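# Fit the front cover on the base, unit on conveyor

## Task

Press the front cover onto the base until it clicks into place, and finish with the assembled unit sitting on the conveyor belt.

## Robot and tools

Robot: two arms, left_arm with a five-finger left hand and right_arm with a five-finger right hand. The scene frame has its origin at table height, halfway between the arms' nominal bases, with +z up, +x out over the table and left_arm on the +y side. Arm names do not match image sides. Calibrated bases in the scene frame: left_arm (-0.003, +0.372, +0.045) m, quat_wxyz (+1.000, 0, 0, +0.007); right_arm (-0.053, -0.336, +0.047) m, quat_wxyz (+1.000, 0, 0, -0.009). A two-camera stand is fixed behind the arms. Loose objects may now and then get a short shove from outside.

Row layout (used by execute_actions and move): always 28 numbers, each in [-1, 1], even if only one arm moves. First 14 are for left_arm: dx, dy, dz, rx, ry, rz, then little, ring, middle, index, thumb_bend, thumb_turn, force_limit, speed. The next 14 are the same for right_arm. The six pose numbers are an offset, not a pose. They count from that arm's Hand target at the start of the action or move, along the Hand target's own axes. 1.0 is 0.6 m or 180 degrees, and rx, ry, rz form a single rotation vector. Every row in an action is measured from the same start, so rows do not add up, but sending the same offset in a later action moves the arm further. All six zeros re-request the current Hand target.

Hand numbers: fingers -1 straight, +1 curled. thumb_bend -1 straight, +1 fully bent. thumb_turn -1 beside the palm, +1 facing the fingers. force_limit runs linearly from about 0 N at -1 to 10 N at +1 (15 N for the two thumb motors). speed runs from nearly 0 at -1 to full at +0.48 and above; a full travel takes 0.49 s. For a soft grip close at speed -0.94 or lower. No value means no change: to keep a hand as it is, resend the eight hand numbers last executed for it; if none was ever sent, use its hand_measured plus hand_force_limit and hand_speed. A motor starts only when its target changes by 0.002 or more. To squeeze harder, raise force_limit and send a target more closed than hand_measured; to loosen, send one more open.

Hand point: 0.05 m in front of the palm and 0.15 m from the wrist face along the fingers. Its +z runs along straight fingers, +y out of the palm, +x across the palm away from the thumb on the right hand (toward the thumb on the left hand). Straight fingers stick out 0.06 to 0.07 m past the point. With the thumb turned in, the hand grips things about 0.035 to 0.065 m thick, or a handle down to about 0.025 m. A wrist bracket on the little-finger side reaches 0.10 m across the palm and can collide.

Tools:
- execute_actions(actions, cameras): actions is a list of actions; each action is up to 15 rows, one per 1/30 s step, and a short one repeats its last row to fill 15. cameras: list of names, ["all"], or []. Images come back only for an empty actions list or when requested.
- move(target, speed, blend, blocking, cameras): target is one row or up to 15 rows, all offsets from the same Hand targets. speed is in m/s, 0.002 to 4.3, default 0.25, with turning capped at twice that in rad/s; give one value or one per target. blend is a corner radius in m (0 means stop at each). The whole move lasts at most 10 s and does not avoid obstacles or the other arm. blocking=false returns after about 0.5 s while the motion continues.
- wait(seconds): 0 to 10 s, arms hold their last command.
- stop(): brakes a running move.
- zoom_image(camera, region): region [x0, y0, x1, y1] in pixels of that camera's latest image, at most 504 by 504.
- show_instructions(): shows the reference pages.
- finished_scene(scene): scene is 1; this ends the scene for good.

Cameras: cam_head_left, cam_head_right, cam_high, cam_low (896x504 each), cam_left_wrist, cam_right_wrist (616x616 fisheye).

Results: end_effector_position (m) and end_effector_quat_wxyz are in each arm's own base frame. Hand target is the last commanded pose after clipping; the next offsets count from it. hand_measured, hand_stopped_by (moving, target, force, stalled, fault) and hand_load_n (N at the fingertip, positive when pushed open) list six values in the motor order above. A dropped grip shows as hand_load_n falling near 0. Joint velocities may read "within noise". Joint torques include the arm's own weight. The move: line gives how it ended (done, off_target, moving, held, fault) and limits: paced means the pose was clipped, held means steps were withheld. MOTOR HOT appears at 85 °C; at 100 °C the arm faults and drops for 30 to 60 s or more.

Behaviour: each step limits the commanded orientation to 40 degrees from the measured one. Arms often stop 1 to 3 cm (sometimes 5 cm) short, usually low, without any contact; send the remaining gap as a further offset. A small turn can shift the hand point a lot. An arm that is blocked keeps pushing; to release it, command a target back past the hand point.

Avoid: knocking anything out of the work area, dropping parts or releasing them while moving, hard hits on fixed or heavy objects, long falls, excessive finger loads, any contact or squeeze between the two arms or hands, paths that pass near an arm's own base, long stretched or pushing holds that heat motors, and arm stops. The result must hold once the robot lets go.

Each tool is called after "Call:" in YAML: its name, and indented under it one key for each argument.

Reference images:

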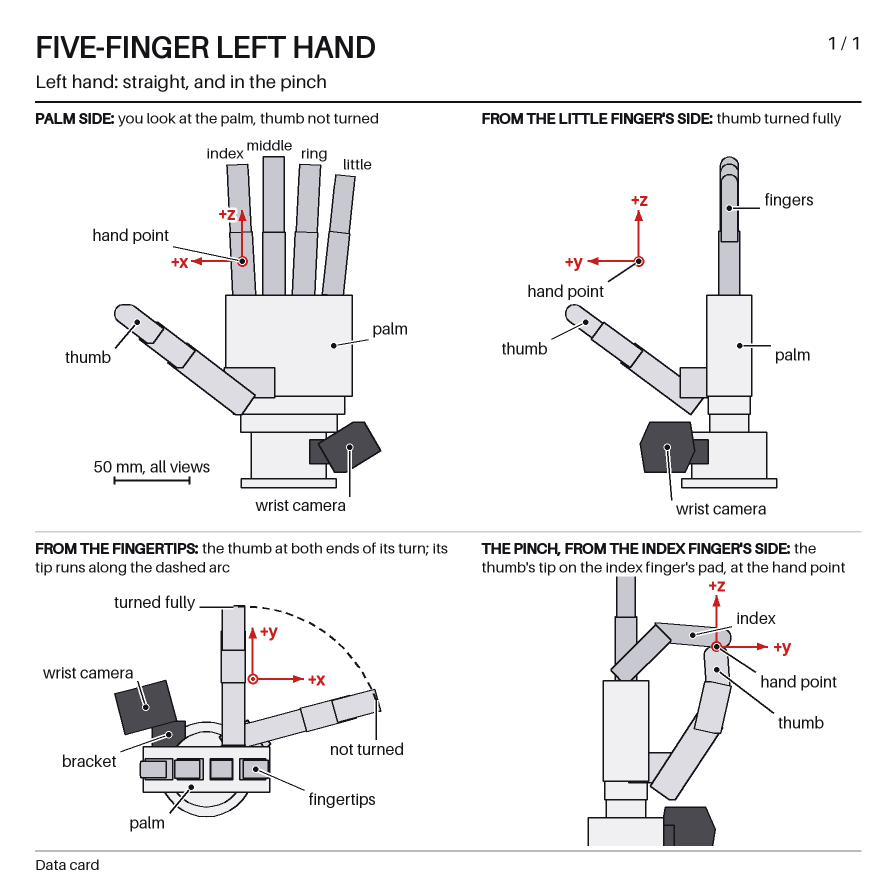

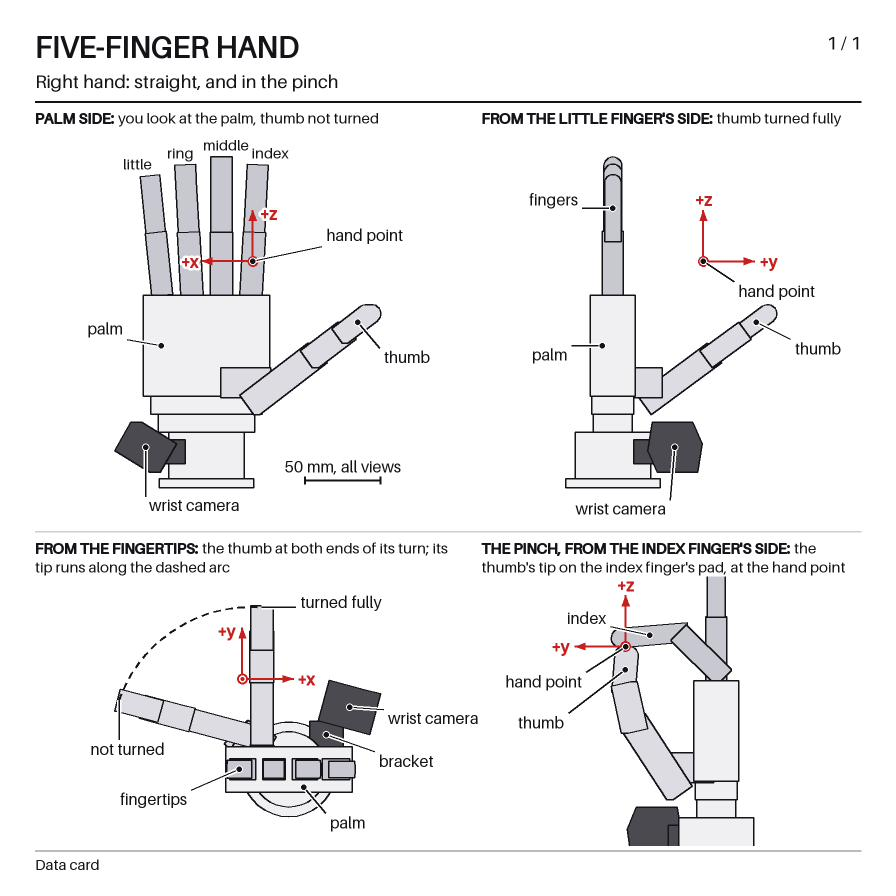

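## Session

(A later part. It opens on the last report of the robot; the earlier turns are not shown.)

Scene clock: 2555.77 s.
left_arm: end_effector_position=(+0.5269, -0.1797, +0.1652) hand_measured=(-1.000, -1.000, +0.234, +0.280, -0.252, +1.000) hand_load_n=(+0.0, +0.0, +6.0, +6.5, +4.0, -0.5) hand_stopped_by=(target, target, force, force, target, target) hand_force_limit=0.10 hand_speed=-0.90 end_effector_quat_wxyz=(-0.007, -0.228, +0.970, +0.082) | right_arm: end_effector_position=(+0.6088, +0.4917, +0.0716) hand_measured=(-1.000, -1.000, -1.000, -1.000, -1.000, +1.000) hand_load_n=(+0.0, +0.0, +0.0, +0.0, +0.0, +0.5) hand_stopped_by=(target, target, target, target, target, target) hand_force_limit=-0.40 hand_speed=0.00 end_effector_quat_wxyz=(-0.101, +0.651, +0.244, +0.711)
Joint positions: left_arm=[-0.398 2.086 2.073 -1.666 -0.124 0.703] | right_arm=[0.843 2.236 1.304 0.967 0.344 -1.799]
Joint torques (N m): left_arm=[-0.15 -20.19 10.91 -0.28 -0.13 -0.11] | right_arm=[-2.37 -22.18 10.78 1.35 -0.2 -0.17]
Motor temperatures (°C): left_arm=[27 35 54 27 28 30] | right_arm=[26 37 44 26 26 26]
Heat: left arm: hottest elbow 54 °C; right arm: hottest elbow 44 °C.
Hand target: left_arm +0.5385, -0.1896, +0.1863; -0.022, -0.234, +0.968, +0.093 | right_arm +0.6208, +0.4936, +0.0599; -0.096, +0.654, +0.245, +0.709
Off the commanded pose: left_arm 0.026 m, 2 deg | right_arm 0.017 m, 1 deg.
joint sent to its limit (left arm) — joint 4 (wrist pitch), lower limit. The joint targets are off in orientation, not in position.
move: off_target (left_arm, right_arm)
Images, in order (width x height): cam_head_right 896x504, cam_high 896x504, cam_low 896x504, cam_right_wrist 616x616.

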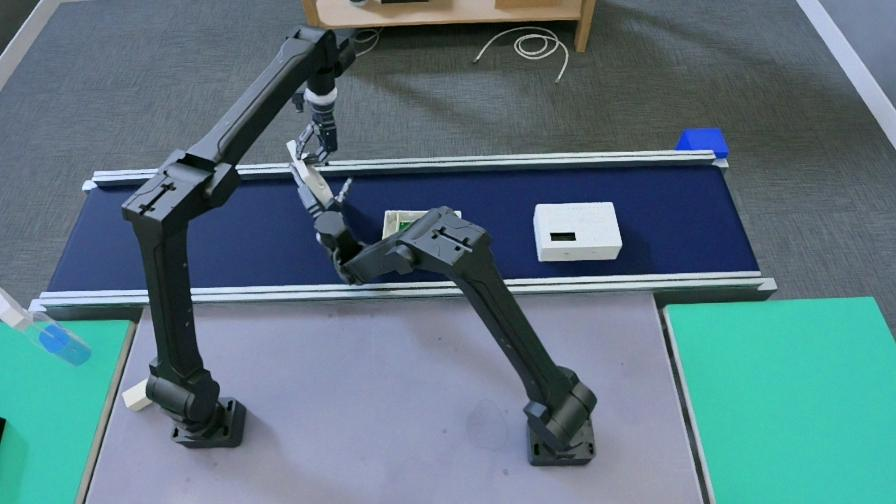

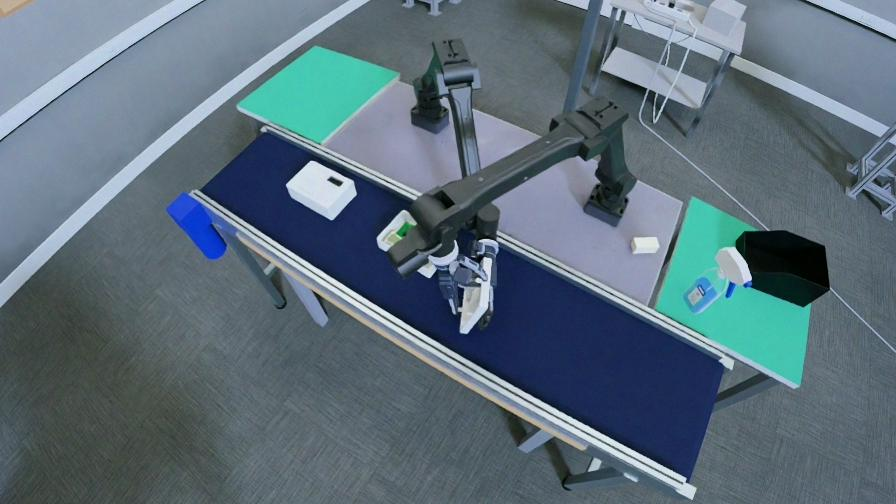

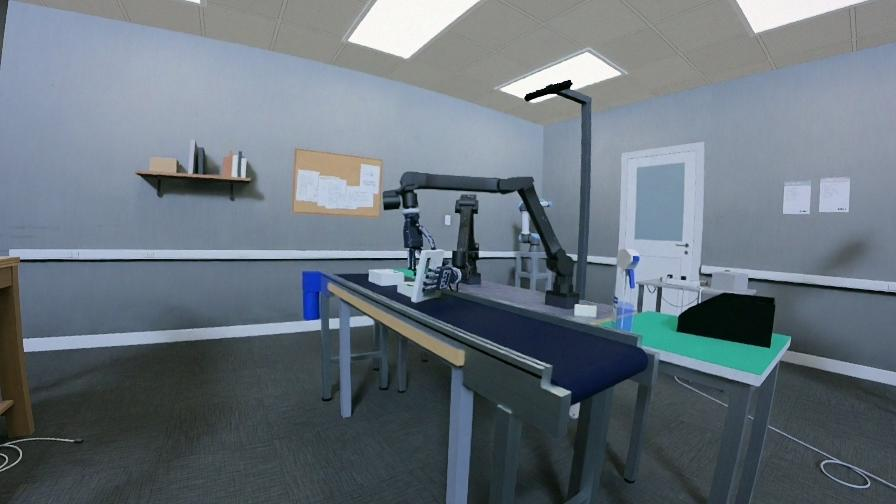

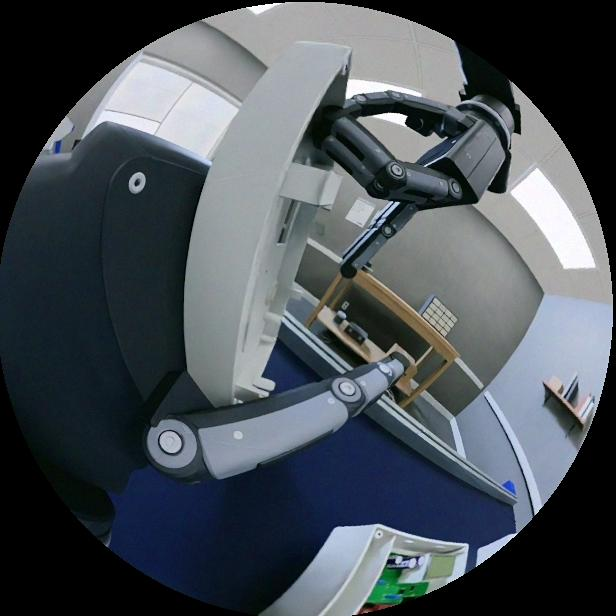

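Call:
move:
  target: [0,0,0,0,0,0,-1,-1,0.7,0.7,-0.25,1,0.1,-0.9,0,0,0,0,0,0,-0.9,-0.9,-0.9,-0.9,0,1,-0.5,-0.8]
  cameras: ["cam_head_right","cam_right_wrist"]
  speed: 0.05

Call:
zoom_image:
  camera: "cam_right_wrist"
  region: [150, 150, 400, 450]

Scene clock: 2590.30 s.
left_arm: end_effector_position=(+0.5278, -0.1776, +0.1657) hand_measured=(-1.000, -1.000, +0.234, +0.280, -0.252, +1.000) hand_load_n=(+0.0, +0.0, +2.0, +8.5, +7.5, +1.0) hand_stopped_by=(target, target, force, force, target, target) hand_force_limit=0.10 hand_speed=-0.90 end_effector_quat_wxyz=(-0.004, -0.228, +0.970, +0.087) | right_arm: end_effector_position=(+0.6096, +0.4906, +0.0713) hand_measured=(-0.900, -0.900, -0.900, -0.900, -0.002, +1.000) hand_load_n=(-0.5, +0.0, +0.0, +0.0, +3.5, +0.5) hand_stopped_by=(target, target, target, target, target, target) hand_force_limit=-0.50 hand_speed=-0.80 end_effector_quat_wxyz=(-0.101, +0.652, +0.243, +0.711)
Joint positions: left_arm=[-0.398 2.086 2.073 -1.666 -0.136 0.703] | right_arm=[0.842 2.236 1.304 0.967 0.344 -1.799]
Joint torques (N m): left_arm=[-0.26 -20.07 10.88 -0.25 0.29 -0.11] | right_arm=[-2.32 -22.3 10.76 1.39 -0.24 -0.19]
Heat: left arm: hottest elbow 54 °C; right arm: hottest elbow 42 °C.
Hand target: left_arm +0.5385, -0.1896, +0.1864; -0.022, -0.234, +0.968, +0.093 | right_arm +0.6208, +0.4936, +0.0602; -0.096, +0.654, +0.245, +0.709
Off the commanded pose: left_arm 0.026 m, 2 deg | right_arm 0.016 m, 1 deg.
joint sent to its limit (left arm) — joint 4 (wrist pitch), lower limit. The joint targets are off in orientation, not in position.
move: off_target (left_arm, right_arm)
Images, in order (width x height): cam_head_right 896x504, cam_right_wrist 616x616.

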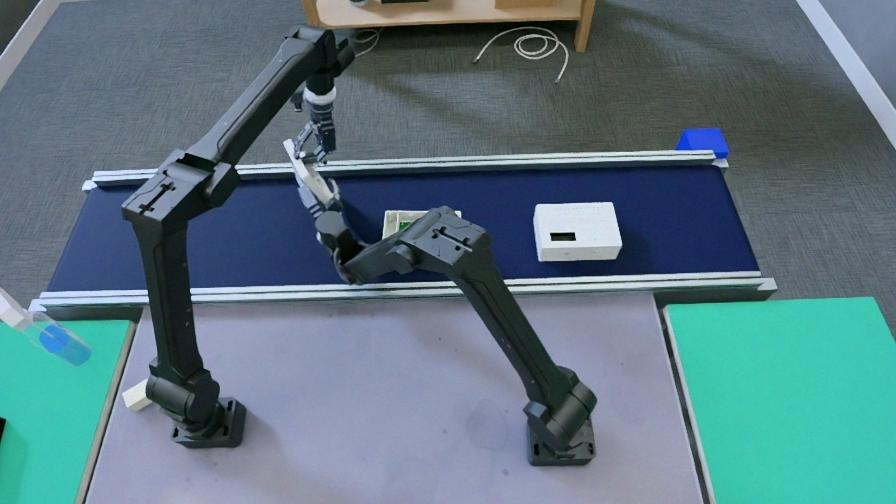

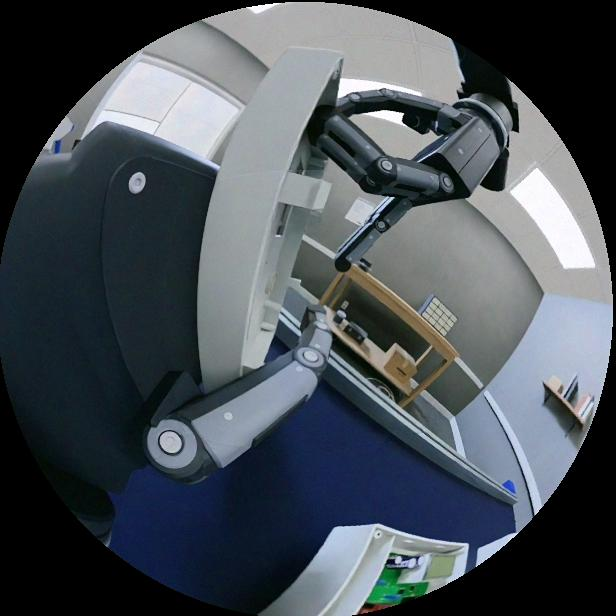

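Scaled by 1.680 from the camera's 616x616 image, which has a finer 880x880 frame.

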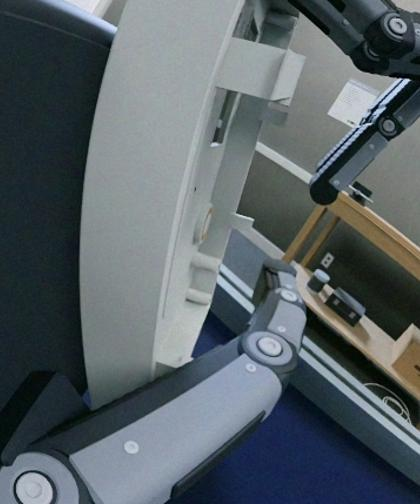

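Call:
move:
  target:
    - [0,0,0,0,0,0,-1,-1,0.7,0.7,-0.25,1,0.1,-0.9,0,0,0,0,0,0,-0.9,-0.9,-0.9,-0.9,-0.9,1,-0.5,0]
    - [0,0,0,0,0,0,-1,-1,0.7,0.7,-0.25,1,0.1,-0.9,0,-0.01,0,0,0.05,0,-0.9,-0.9,-0.9,-0.9,-0.9,1,-0.5,0]
  cameras: ["cam_head_right","cam_right_wrist","cam_low"]
  speed: 0.05

Call:
zoom_image:
  camera: "cam_right_wrist"
  region: [150, 50, 450, 450]

Call:
zoom_image:
  camera: "cam_low"
  region: [400, 240, 480, 310]

Scene clock: 2614.93 s.
left_arm: end_effector_position=(+0.5279, -0.1790, +0.1656) hand_measured=(-1.000, -1.000, +0.234, +0.280, -0.252, +1.000) hand_load_n=(+0.0, +0.0, +5.0, +5.0, +5.5, +0.0) hand_stopped_by=(target, target, force, force, target, target) hand_force_limit=0.10 hand_speed=-0.90 end_effector_quat_wxyz=(-0.005, -0.228, +0.970, +0.084) | right_arm: end_effector_position=(+0.6078, +0.4978, +0.0624) hand_measured=(-0.900, -0.900, -0.900, -0.900, -0.900, +1.000) hand_load_n=(+0.0, +0.0, +0.0, +0.0, +0.0, +0.5) hand_stopped_by=(target, target, target, target, target, target) hand_force_limit=-0.50 hand_speed=0.00 end_effector_quat_wxyz=(-0.119, +0.604, +0.240, +0.750)
Joint positions: left_arm=[-0.398 2.087 2.075 -1.666 -0.129 0.703] | right_arm=[0.842 2.328 1.327 1.164 0.303 -1.84]
Joint torques (N m): left_arm=[-0.32 -20.07 10.71 -0.23 0.04 -0.09] | right_arm=[-2.32 -22.42 10.04 2.44 -0.26 -0.34]
Motor temperatures (°C): left_arm=[27 35 55 27 28 29] | right_arm=[26 36 42 26 26 26]
Heat: left arm: hottest elbow 55 °C; right arm: hottest elbow 42 °C.
Hand target: left_arm +0.5385, -0.1895, +0.1862; -0.022, -0.234, +0.968, +0.093 | right_arm +0.6180, +0.4987, +0.0586; -0.115, +0.597, +0.237, +0.758
Off the commanded pose: left_arm 0.026 m, 2 deg | right_arm 0.011 m, 1 deg.
joint sent to its limit (left arm) — joint 4 (wrist pitch), lower limit. The joint targets are off in orientation, not in position.
move: off_target (left_arm, right_arm)
Images, in order (width x height): cam_head_right 896x504, cam_low 896x504, cam_right_wrist 616x616.

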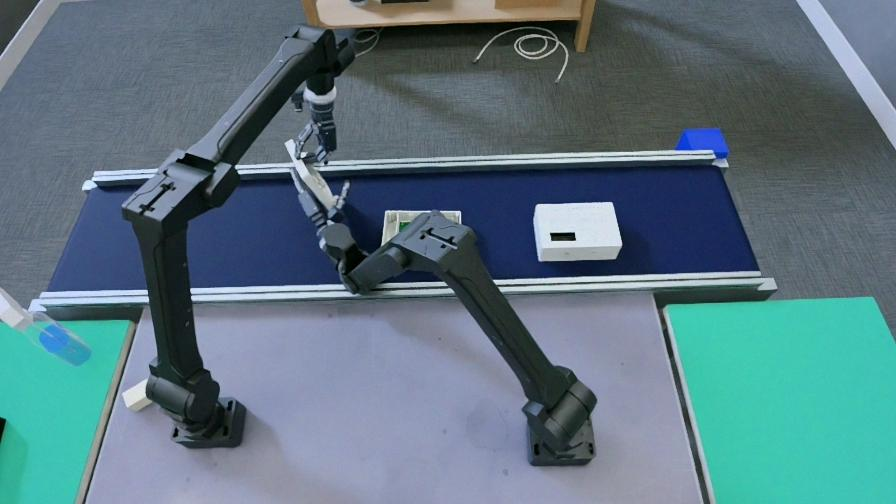

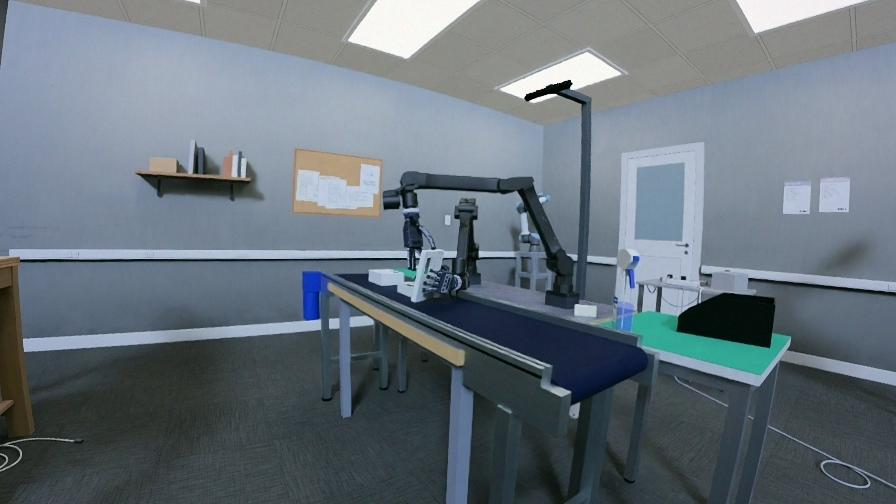

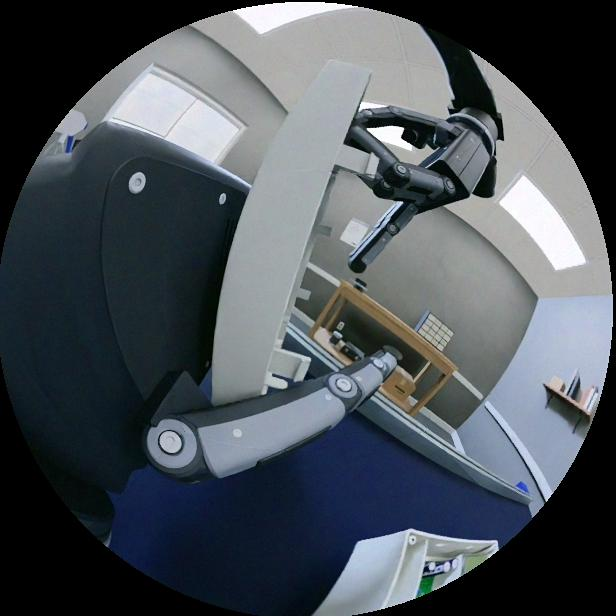

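Scaled by 1.260 from the camera's 616x616 image, which has a finer 880x880 frame.

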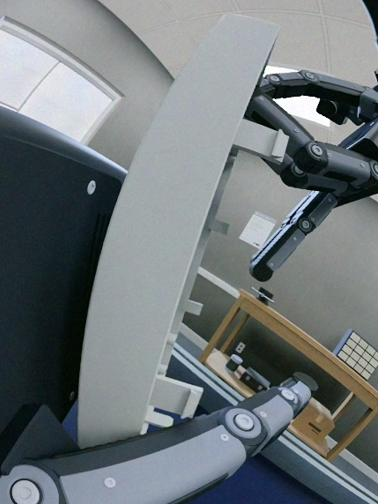

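Scaled by 6.300 from the camera's 896x504 image, which has a finer 1280x720 frame.

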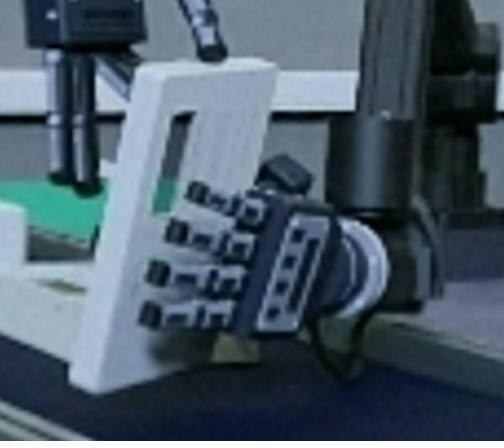

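Call:
move:
  target:
    - [0,0,0,0,0,0,-1,-1,0.7,0.7,-0.25,1,0.1,-0.9,0,-0.012,0,0,0,0,-0.9,-0.9,-0.9,-0.9,-0.9,1,-0.5,0]
    - [0,0,0,0,0,0,-1,-1,0.7,0.7,-0.25,1,0.1,-0.9,0.0417,-0.012,0,0,0,0,-0.9,-0.9,-0.9,-0.9,-0.9,1,-0.5,0]
  cameras: ["cam_head_right","cam_right_wrist","cam_low","cam_high"]
  speed: 0.05

Call:
zoom_image:
  camera: "cam_high"
  region: [440, 240, 520, 340]

Call:
zoom_image:
  camera: "cam_low"
  region: [400, 240, 480, 310]

Call:
zoom_image:
  camera: "cam_head_right"
  region: [270, 130, 360, 220]

Scene clock: 2659.57 s.
left_arm: end_effector_position=(+0.5279, -0.1790, +0.1656) hand_measured=(-1.000, -1.000, +0.234, +0.280, -0.252, +1.000) hand_load_n=(+0.0, +0.0, +5.0, +5.5, +5.5, -0.5) hand_stopped_by=(target, target, force, force, target, target) hand_force_limit=0.10 hand_speed=-0.90 end_effector_quat_wxyz=(-0.005, -0.228, +0.970, +0.084) | right_arm: end_effector_position=(+0.6100, +0.4971, +0.0629) hand_measured=(-0.900, -0.900, -0.900, -0.900, -0.900, +1.000) hand_load_n=(+0.0, +0.0, +0.0, +0.0, +0.0, +0.5) hand_stopped_by=(target, target, target, target, target, target) hand_force_limit=-0.50 hand_speed=0.00 end_effector_quat_wxyz=(-0.113, +0.605, +0.235, +0.753)
Joint positions: left_arm=[-0.398 2.087 2.075 -1.666 -0.129 0.703] | right_arm=[0.842 2.334 1.337 1.164 0.318 -1.844]
Joint torques (N m): left_arm=[-0.03 -20.31 10.65 -0.25 0.05 -0.09] | right_arm=[-0.85 -27.4 8.1 1.28 0.01 -0.27]
Motor temperatures (°C): left_arm=[27 35 60 27 28 29] | right_arm=[26 39 43 27 26 26]
Heat: left arm: hottest elbow 60 °C; right arm: hottest elbow 43 °C.
Hand target: left_arm +0.5385, -0.1895, +0.1862; -0.022, -0.234, +0.968, +0.093 | right_arm +0.6082, +0.5077, +0.0810; -0.115, +0.597, +0.236, +0.758
Off the commanded pose: left_arm 0.025 m, 2 deg | right_arm 0.021 m, 1 deg.
joint sent to its limit (left arm) — joint 4 (wrist pitch), lower limit. The joint targets are off in orientation, not in position.
move: off_target (left_arm, right_arm)
Images, in order (width x height): cam_head_right 896x504, cam_high 896x504, cam_low 896x504, cam_right_wrist 616x616.

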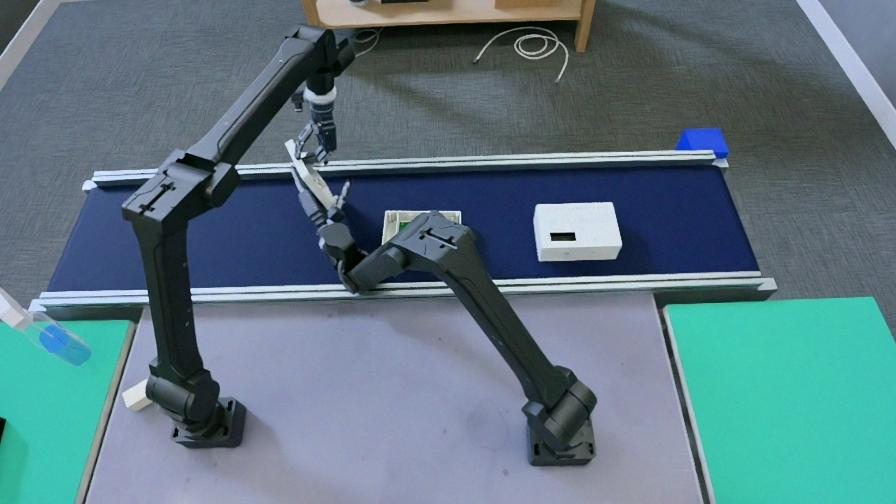

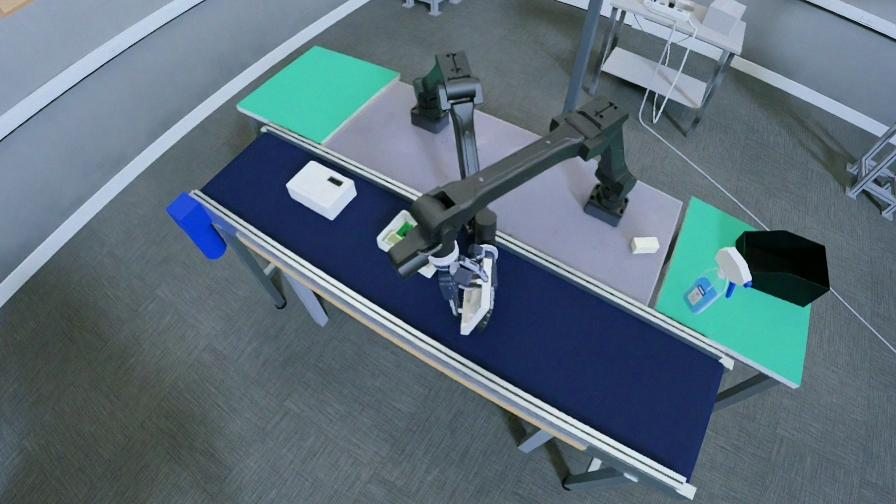

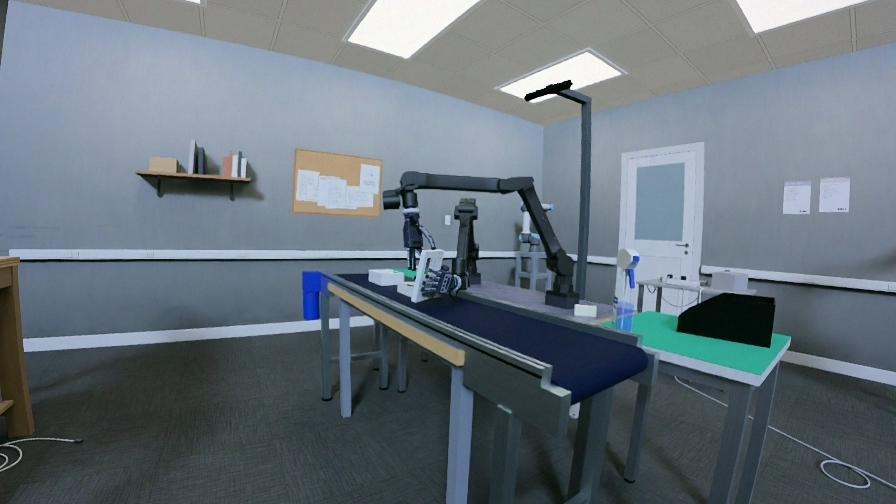

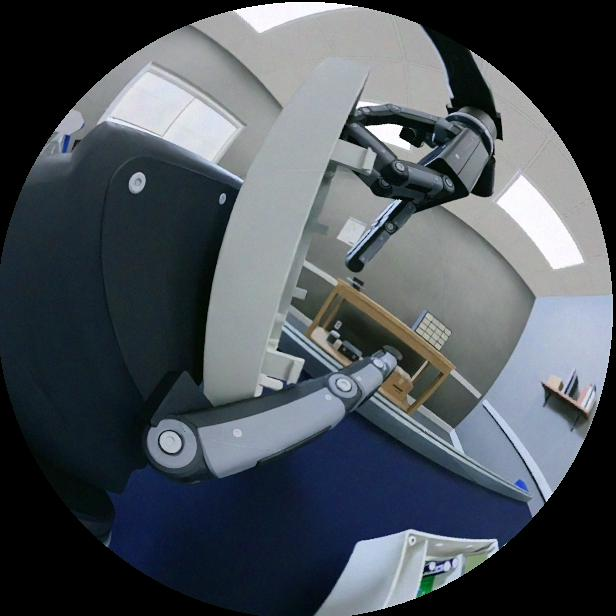

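Scaled by 5.040 from the camera's 896x504 image, which has a finer 1280x720 frame.

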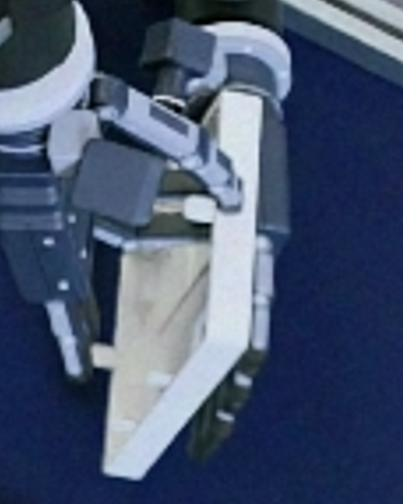

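Scaled by 6.300 from the camera's 896x504 image, which has a finer 1280x720 frame.

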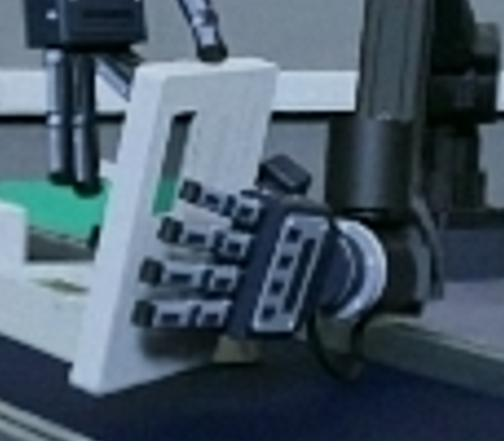

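Scaled by 5.600 from the camera's 896x504 image, which has a finer 1280x720 frame.

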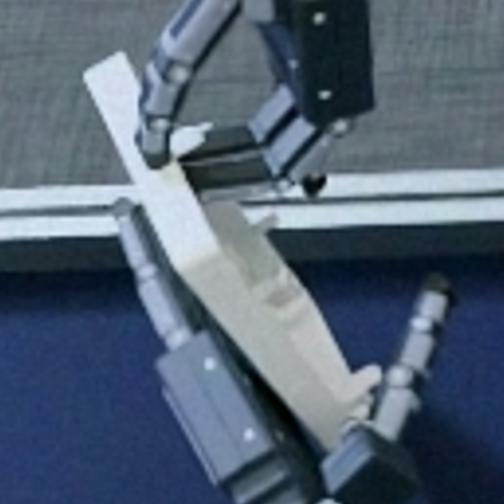

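Call:
move:
  target: [0,0,0,0,0,0,-1,-1,0.7,0.7,-0.25,1,0.1,-0.9,0.0367,0,0,0,0,0,-0.9,-0.9,-0.9,-0.9,-0.9,1,-0.5,0]
  cameras: ["cam_head_right","cam_right_wrist","cam_low"]
  speed: 0.05

Call:
zoom_image:
  camera: "cam_low"
  region: [400, 240, 480, 310]

Call:
zoom_image:
  camera: "cam_head_right"
  region: [270, 130, 360, 220]

Scene clock: 2670.60 s.
left_arm: end_effector_position=(+0.5279, -0.1791, +0.1656) hand_measured=(-1.000, -1.000, +0.234, +0.280, -0.252, +1.000) hand_load_n=(+0.0, +0.0, +5.5, +5.5, +5.5, -0.5) hand_stopped_by=(target, target, force, force, target, target) hand_force_limit=0.10 hand_speed=-0.90 end_effector_quat_wxyz=(-0.005, -0.228, +0.970, +0.083) | right_arm: end_effector_position=(+0.6081, +0.5038, +0.0959) hand_measured=(-0.900, -0.900, -0.900, -0.900, -0.900, +1.000) hand_load_n=(+0.0, +0.0, -0.5, +0.0, +0.0, +0.0) hand_stopped_by=(target, target, target, target, target, target) hand_force_limit=-0.50 hand_speed=0.00 end_effector_quat_wxyz=(-0.116, +0.598, +0.230, +0.759)
Joint positions: left_arm=[-0.398 2.087 2.075 -1.666 -0.129 0.703] | right_arm=[0.852 2.28 1.337 1.132 0.327 -1.847]
Joint torques (N m): left_arm=[-0.26 -19.9 10.7 -0.34 0.04 -0.11] | right_arm=[-0.73 -26.64 7.15 1.31 -0.01 -0.27]
Motor temperatures (°C): left_arm=[27 35 60 27 28 29] | right_arm=[26 39 42 26 26 26]
Heat: left arm: hottest elbow 60 °C; right arm: hottest elbow 42 °C.
Hand target: left_arm +0.5385, -0.1895, +0.1862; -0.022, -0.234, +0.968, +0.094 | right_arm +0.6024, +0.5101, +0.1020; -0.115, +0.597, +0.237, +0.758
Off the commanded pose: left_arm 0.025 m, 2 deg | right_arm 0.010 m, 1 deg.
joint sent to its limit (left arm) — joint 4 (wrist pitch), lower limit. The joint targets are off in orientation, not in position.
move: off_target (left_arm)
Images, in order (width x height): cam_head_right 896x504, cam_low 896x504, cam_right_wrist 616x616.

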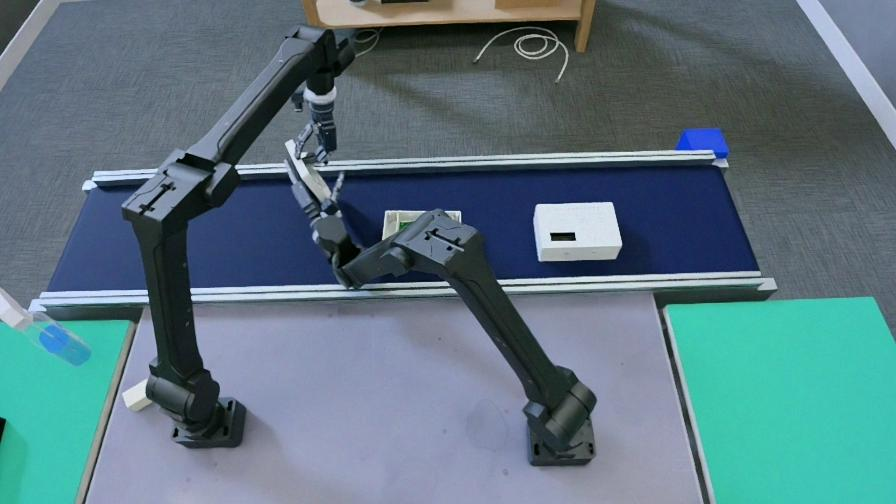

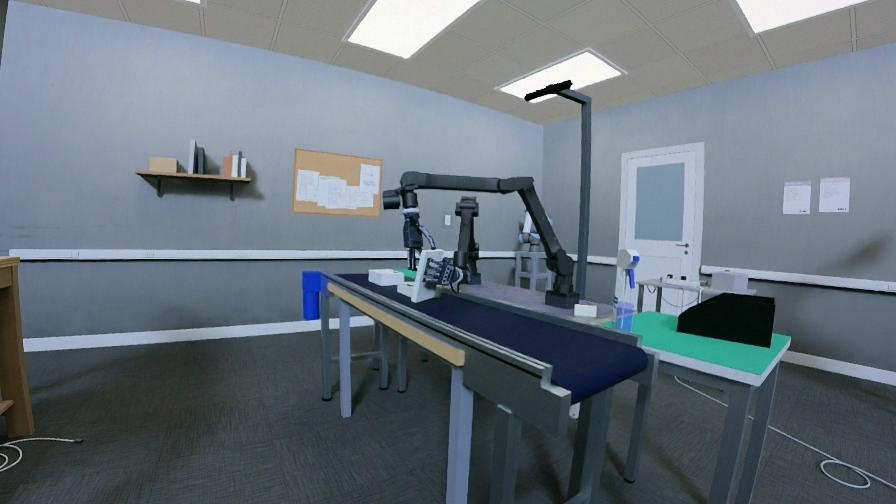

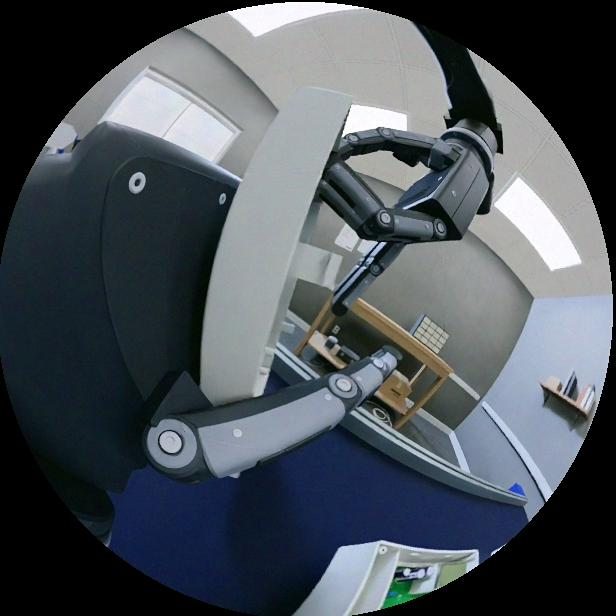

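Scaled by 6.300 from the camera's 896x504 image, which has a finer 1280x720 frame.

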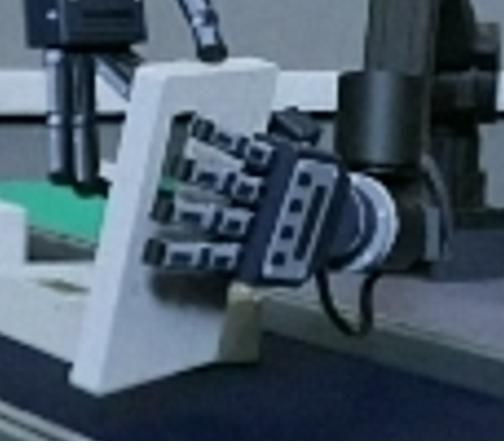

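Scaled by 5.600 from the camera's 896x504 image, which has a finer 1280x720 frame.

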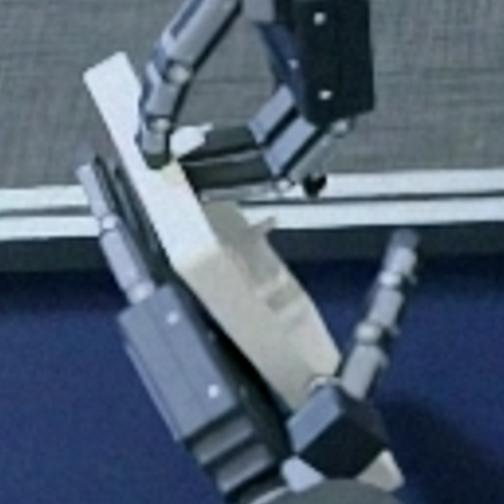

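Call:
move:
  target:
    - [0,0,0,0,0,0,-1,-1,0.7,0.7,-0.25,1,0.1,-0.9,0,0.02,0,0,0,0,-0.9,-0.9,-0.9,-0.9,-0.9,1,-0.5,0]
    - [0,0,0,0,0,0,-1,-1,0.7,0.7,-0.25,1,0.1,-0.9,0,0.02,0,0,0,0,-0.9,-0.9,-0.9,-0.9,0.9,1,-0.6,-0.85]
  cameras: ["cam_head_right","cam_right_wrist","cam_low"]
  speed: 0.05

Call:
zoom_image:
  camera: "cam_right_wrist"
  region: [150, 50, 450, 450]

Call:
zoom_image:
  camera: "cam_head_right"
  region: [270, 130, 360, 220]

Scene clock: 2696.83 s.
left_arm: end_effector_position=(+0.5279, -0.1791, +0.1656) hand_measured=(-1.000, -1.000, +0.234, +0.280, -0.252, +1.000) hand_load_n=(+0.0, +0.0, +5.0, +7.0, +5.0, -0.5) hand_stopped_by=(target, target, force, force, target, target) hand_force_limit=0.10 hand_speed=-0.90 end_effector_quat_wxyz=(-0.005, -0.228, +0.970, +0.083) | right_arm: end_effector_position=(+0.6049, +0.5028, +0.0923) hand_measured=(-0.900, -0.900, -0.900, -0.900, +0.154, +1.000) hand_load_n=(+0.0, +0.0, +0.0, +0.0, +0.0, +0.5) hand_stopped_by=(target, target, target, target, moving, target) hand_force_limit=-0.60 hand_speed=-0.85 end_effector_quat_wxyz=(-0.118, +0.600, +0.236, +0.755)
Joint positions: left_arm=[-0.398 2.087 2.075 -1.666 -0.129 0.703] | right_arm=[0.852 2.276 1.322 1.132 0.316 -1.847]
Joint torques (N m): left_arm=[-0.15 -20.13 10.69 -0.32 0.04 -0.08] | right_arm=[-1.9 -27.22 6.97 1.4 -0.26 -0.24]
Motor temperatures (°C): left_arm=[27 35 61 27 28 29] | right_arm=[26 38 41 26 26 26]
Heat: left arm: hottest elbow 61 °C; right arm: hottest elbow 41 °C.
Hand target: left_arm +0.5385, -0.1895, +0.1862; -0.022, -0.234, +0.968, +0.094 | right_arm +0.6079, +0.4997, +0.1049; -0.115, +0.597, +0.237, +0.758
Off the commanded pose: left_arm 0.025 m, 2 deg | right_arm 0.013 m, 1 deg.
joint sent to its limit (left arm) — joint 4 (wrist pitch), lower limit.
move: moving (right_arm; no rest 5 s after target 2's new numbers were sent), off_target (left_arm); target 2's new numbers were sent with right_arm's hand 0.013 m and 1 deg from that target
Images, in order (width x height): cam_head_right 896x504, cam_low 896x504, cam_right_wrist 616x616.

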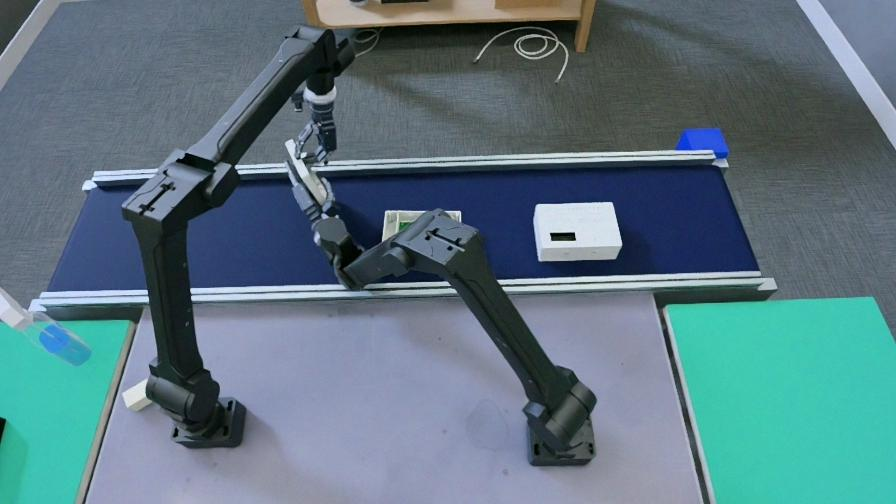

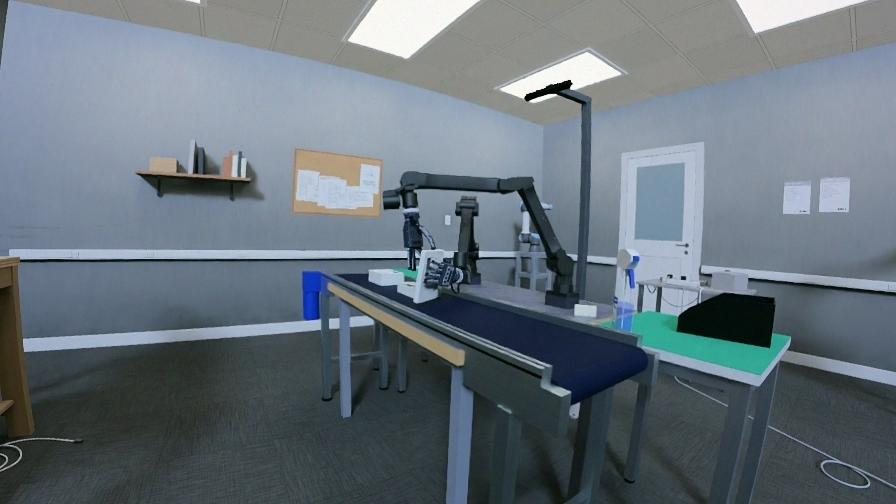

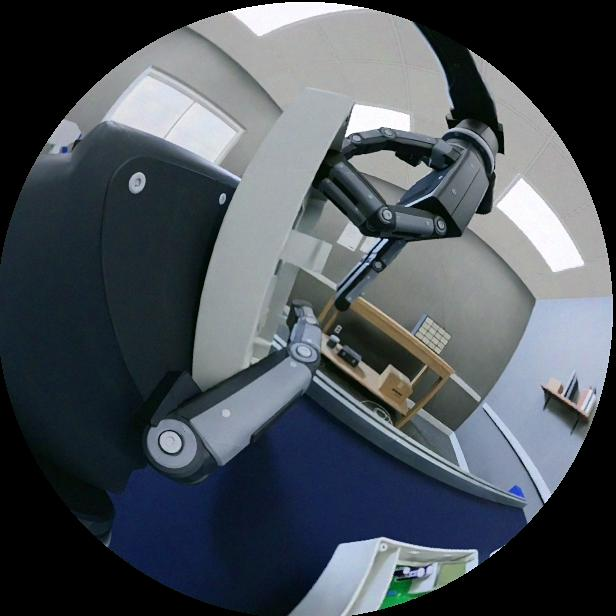

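Scaled by 1.260 from the camera's 616x616 image, which has a finer 880x880 frame.

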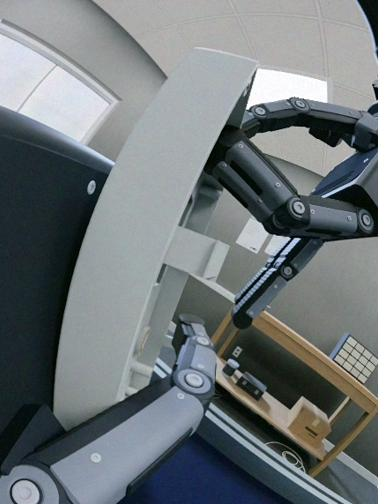

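Scaled by 5.600 from the camera's 896x504 image, which has a finer 1280x720 frame.

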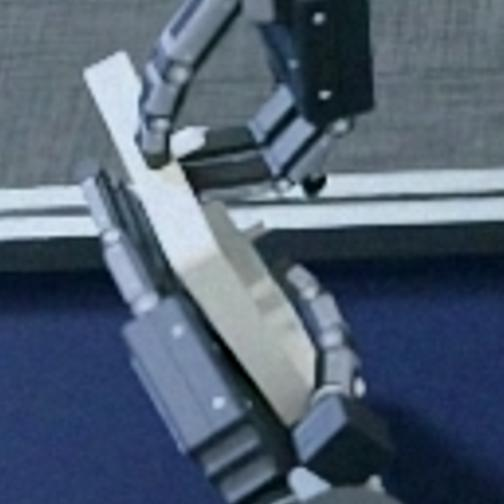

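Call:
wait:
  seconds: 2
  cameras: ["cam_head_right","cam_right_wrist"]

Call:
zoom_image:
  camera: "cam_right_wrist"
  region: [150, 50, 450, 450]

Call:
zoom_image:
  camera: "cam_head_right"
  region: [270, 130, 360, 220]

Scene clock: 2704.93 s.
left_arm: end_effector_position=(+0.5276, -0.1780, +0.1661) hand_measured=(-1.000, -1.000, +0.234, +0.280, -0.252, +1.000) hand_load_n=(+0.0, +0.0, +3.5, +7.5, +5.5, -1.0) hand_stopped_by=(target, target, force, force, target, target) hand_force_limit=0.10 hand_speed=-0.90 end_effector_quat_wxyz=(-0.005, -0.228, +0.970, +0.086) | right_arm: end_effector_position=(+0.6067, +0.5005, +0.0932) hand_measured=(-0.900, -0.900, -0.900, -0.900, +0.360, +1.000) hand_load_n=(+0.0, +0.0, +0.0, +0.0, +3.0, +0.5) hand_stopped_by=(target, target, target, target, force, target) hand_force_limit=-0.60 hand_speed=-0.85 end_effector_quat_wxyz=(-0.117, +0.600, +0.235, +0.756)
Joint positions: left_arm=[-0.398 2.087 2.075 -1.668 -0.133 0.703] | right_arm=[0.848 2.275 1.322 1.132 0.317 -1.847]
Joint torques (N m): left_arm=[-0.56 -20.25 10.65 -0.2 0.2 -0.1] | right_arm=[-1.79 -27.05 6.98 1.44 -0.3 -0.23]
Motor temperatures (°C): left_arm=[27 35 61 27 28 29] | right_arm=[26 37 41 26 26 26]
Heat: left arm: hottest elbow 61 °C; right arm: hottest elbow 41 °C.
Hand target: left_arm +0.5385, -0.1896, +0.1862; -0.022, -0.234, +0.968, +0.093 | right_arm +0.6079, +0.4997, +0.1048; -0.115, +0.597, +0.237, +0.758
Off the commanded pose: left_arm 0.026 m, 2 deg | right_arm 0.012 m, 1 deg.
wait: 2.00 s; at rest from the start
Images, in order (width x height): cam_head_right 896x504, cam_right_wrist 616x616.

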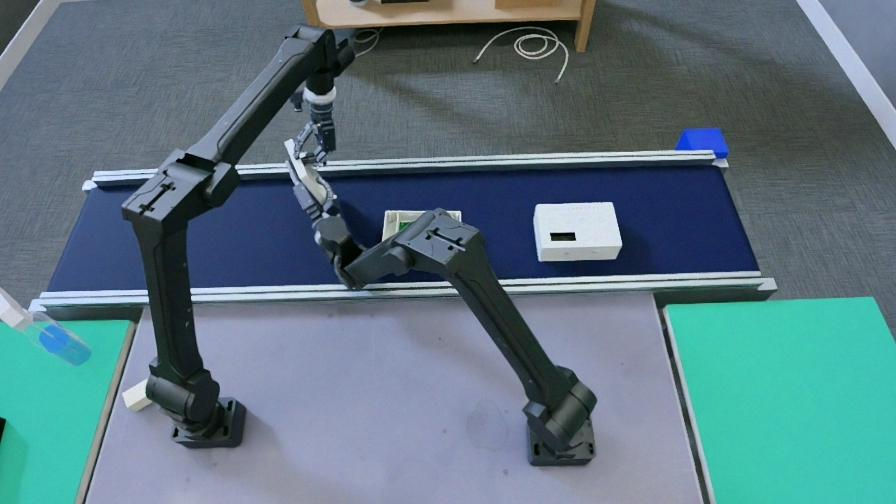

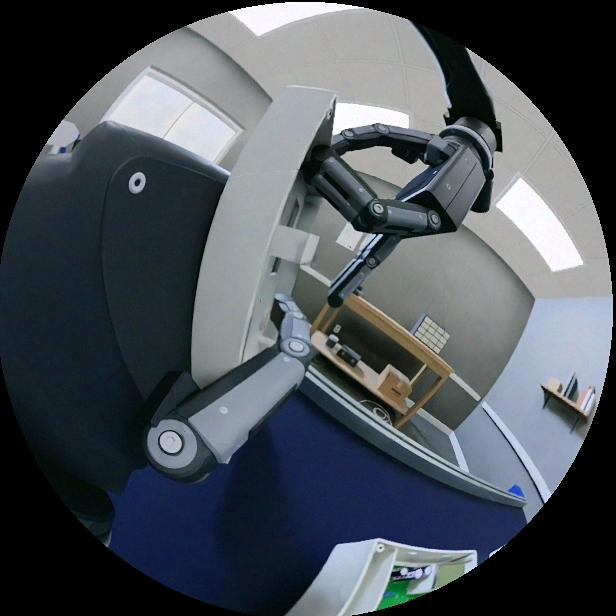

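Scaled by 1.260 from the camera's 616x616 image, which has a finer 880x880 frame.

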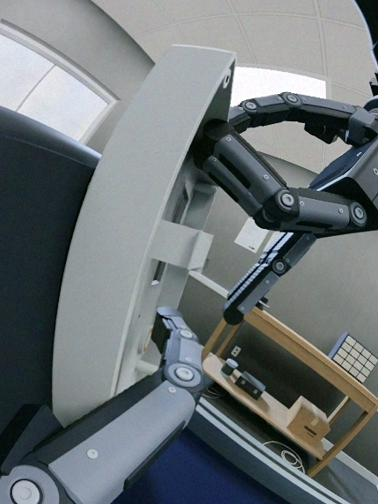

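Scaled by 5.600 from the camera's 896x504 image, which has a finer 1280x720 frame.

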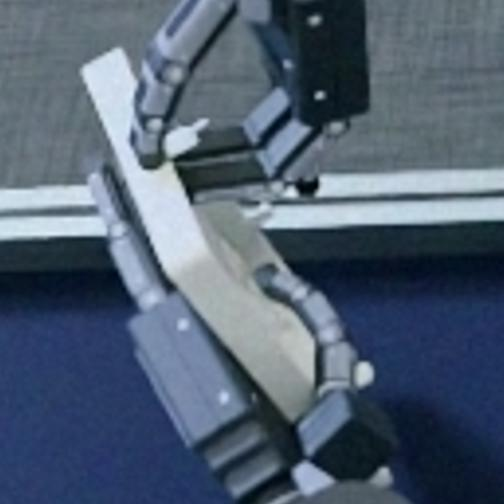

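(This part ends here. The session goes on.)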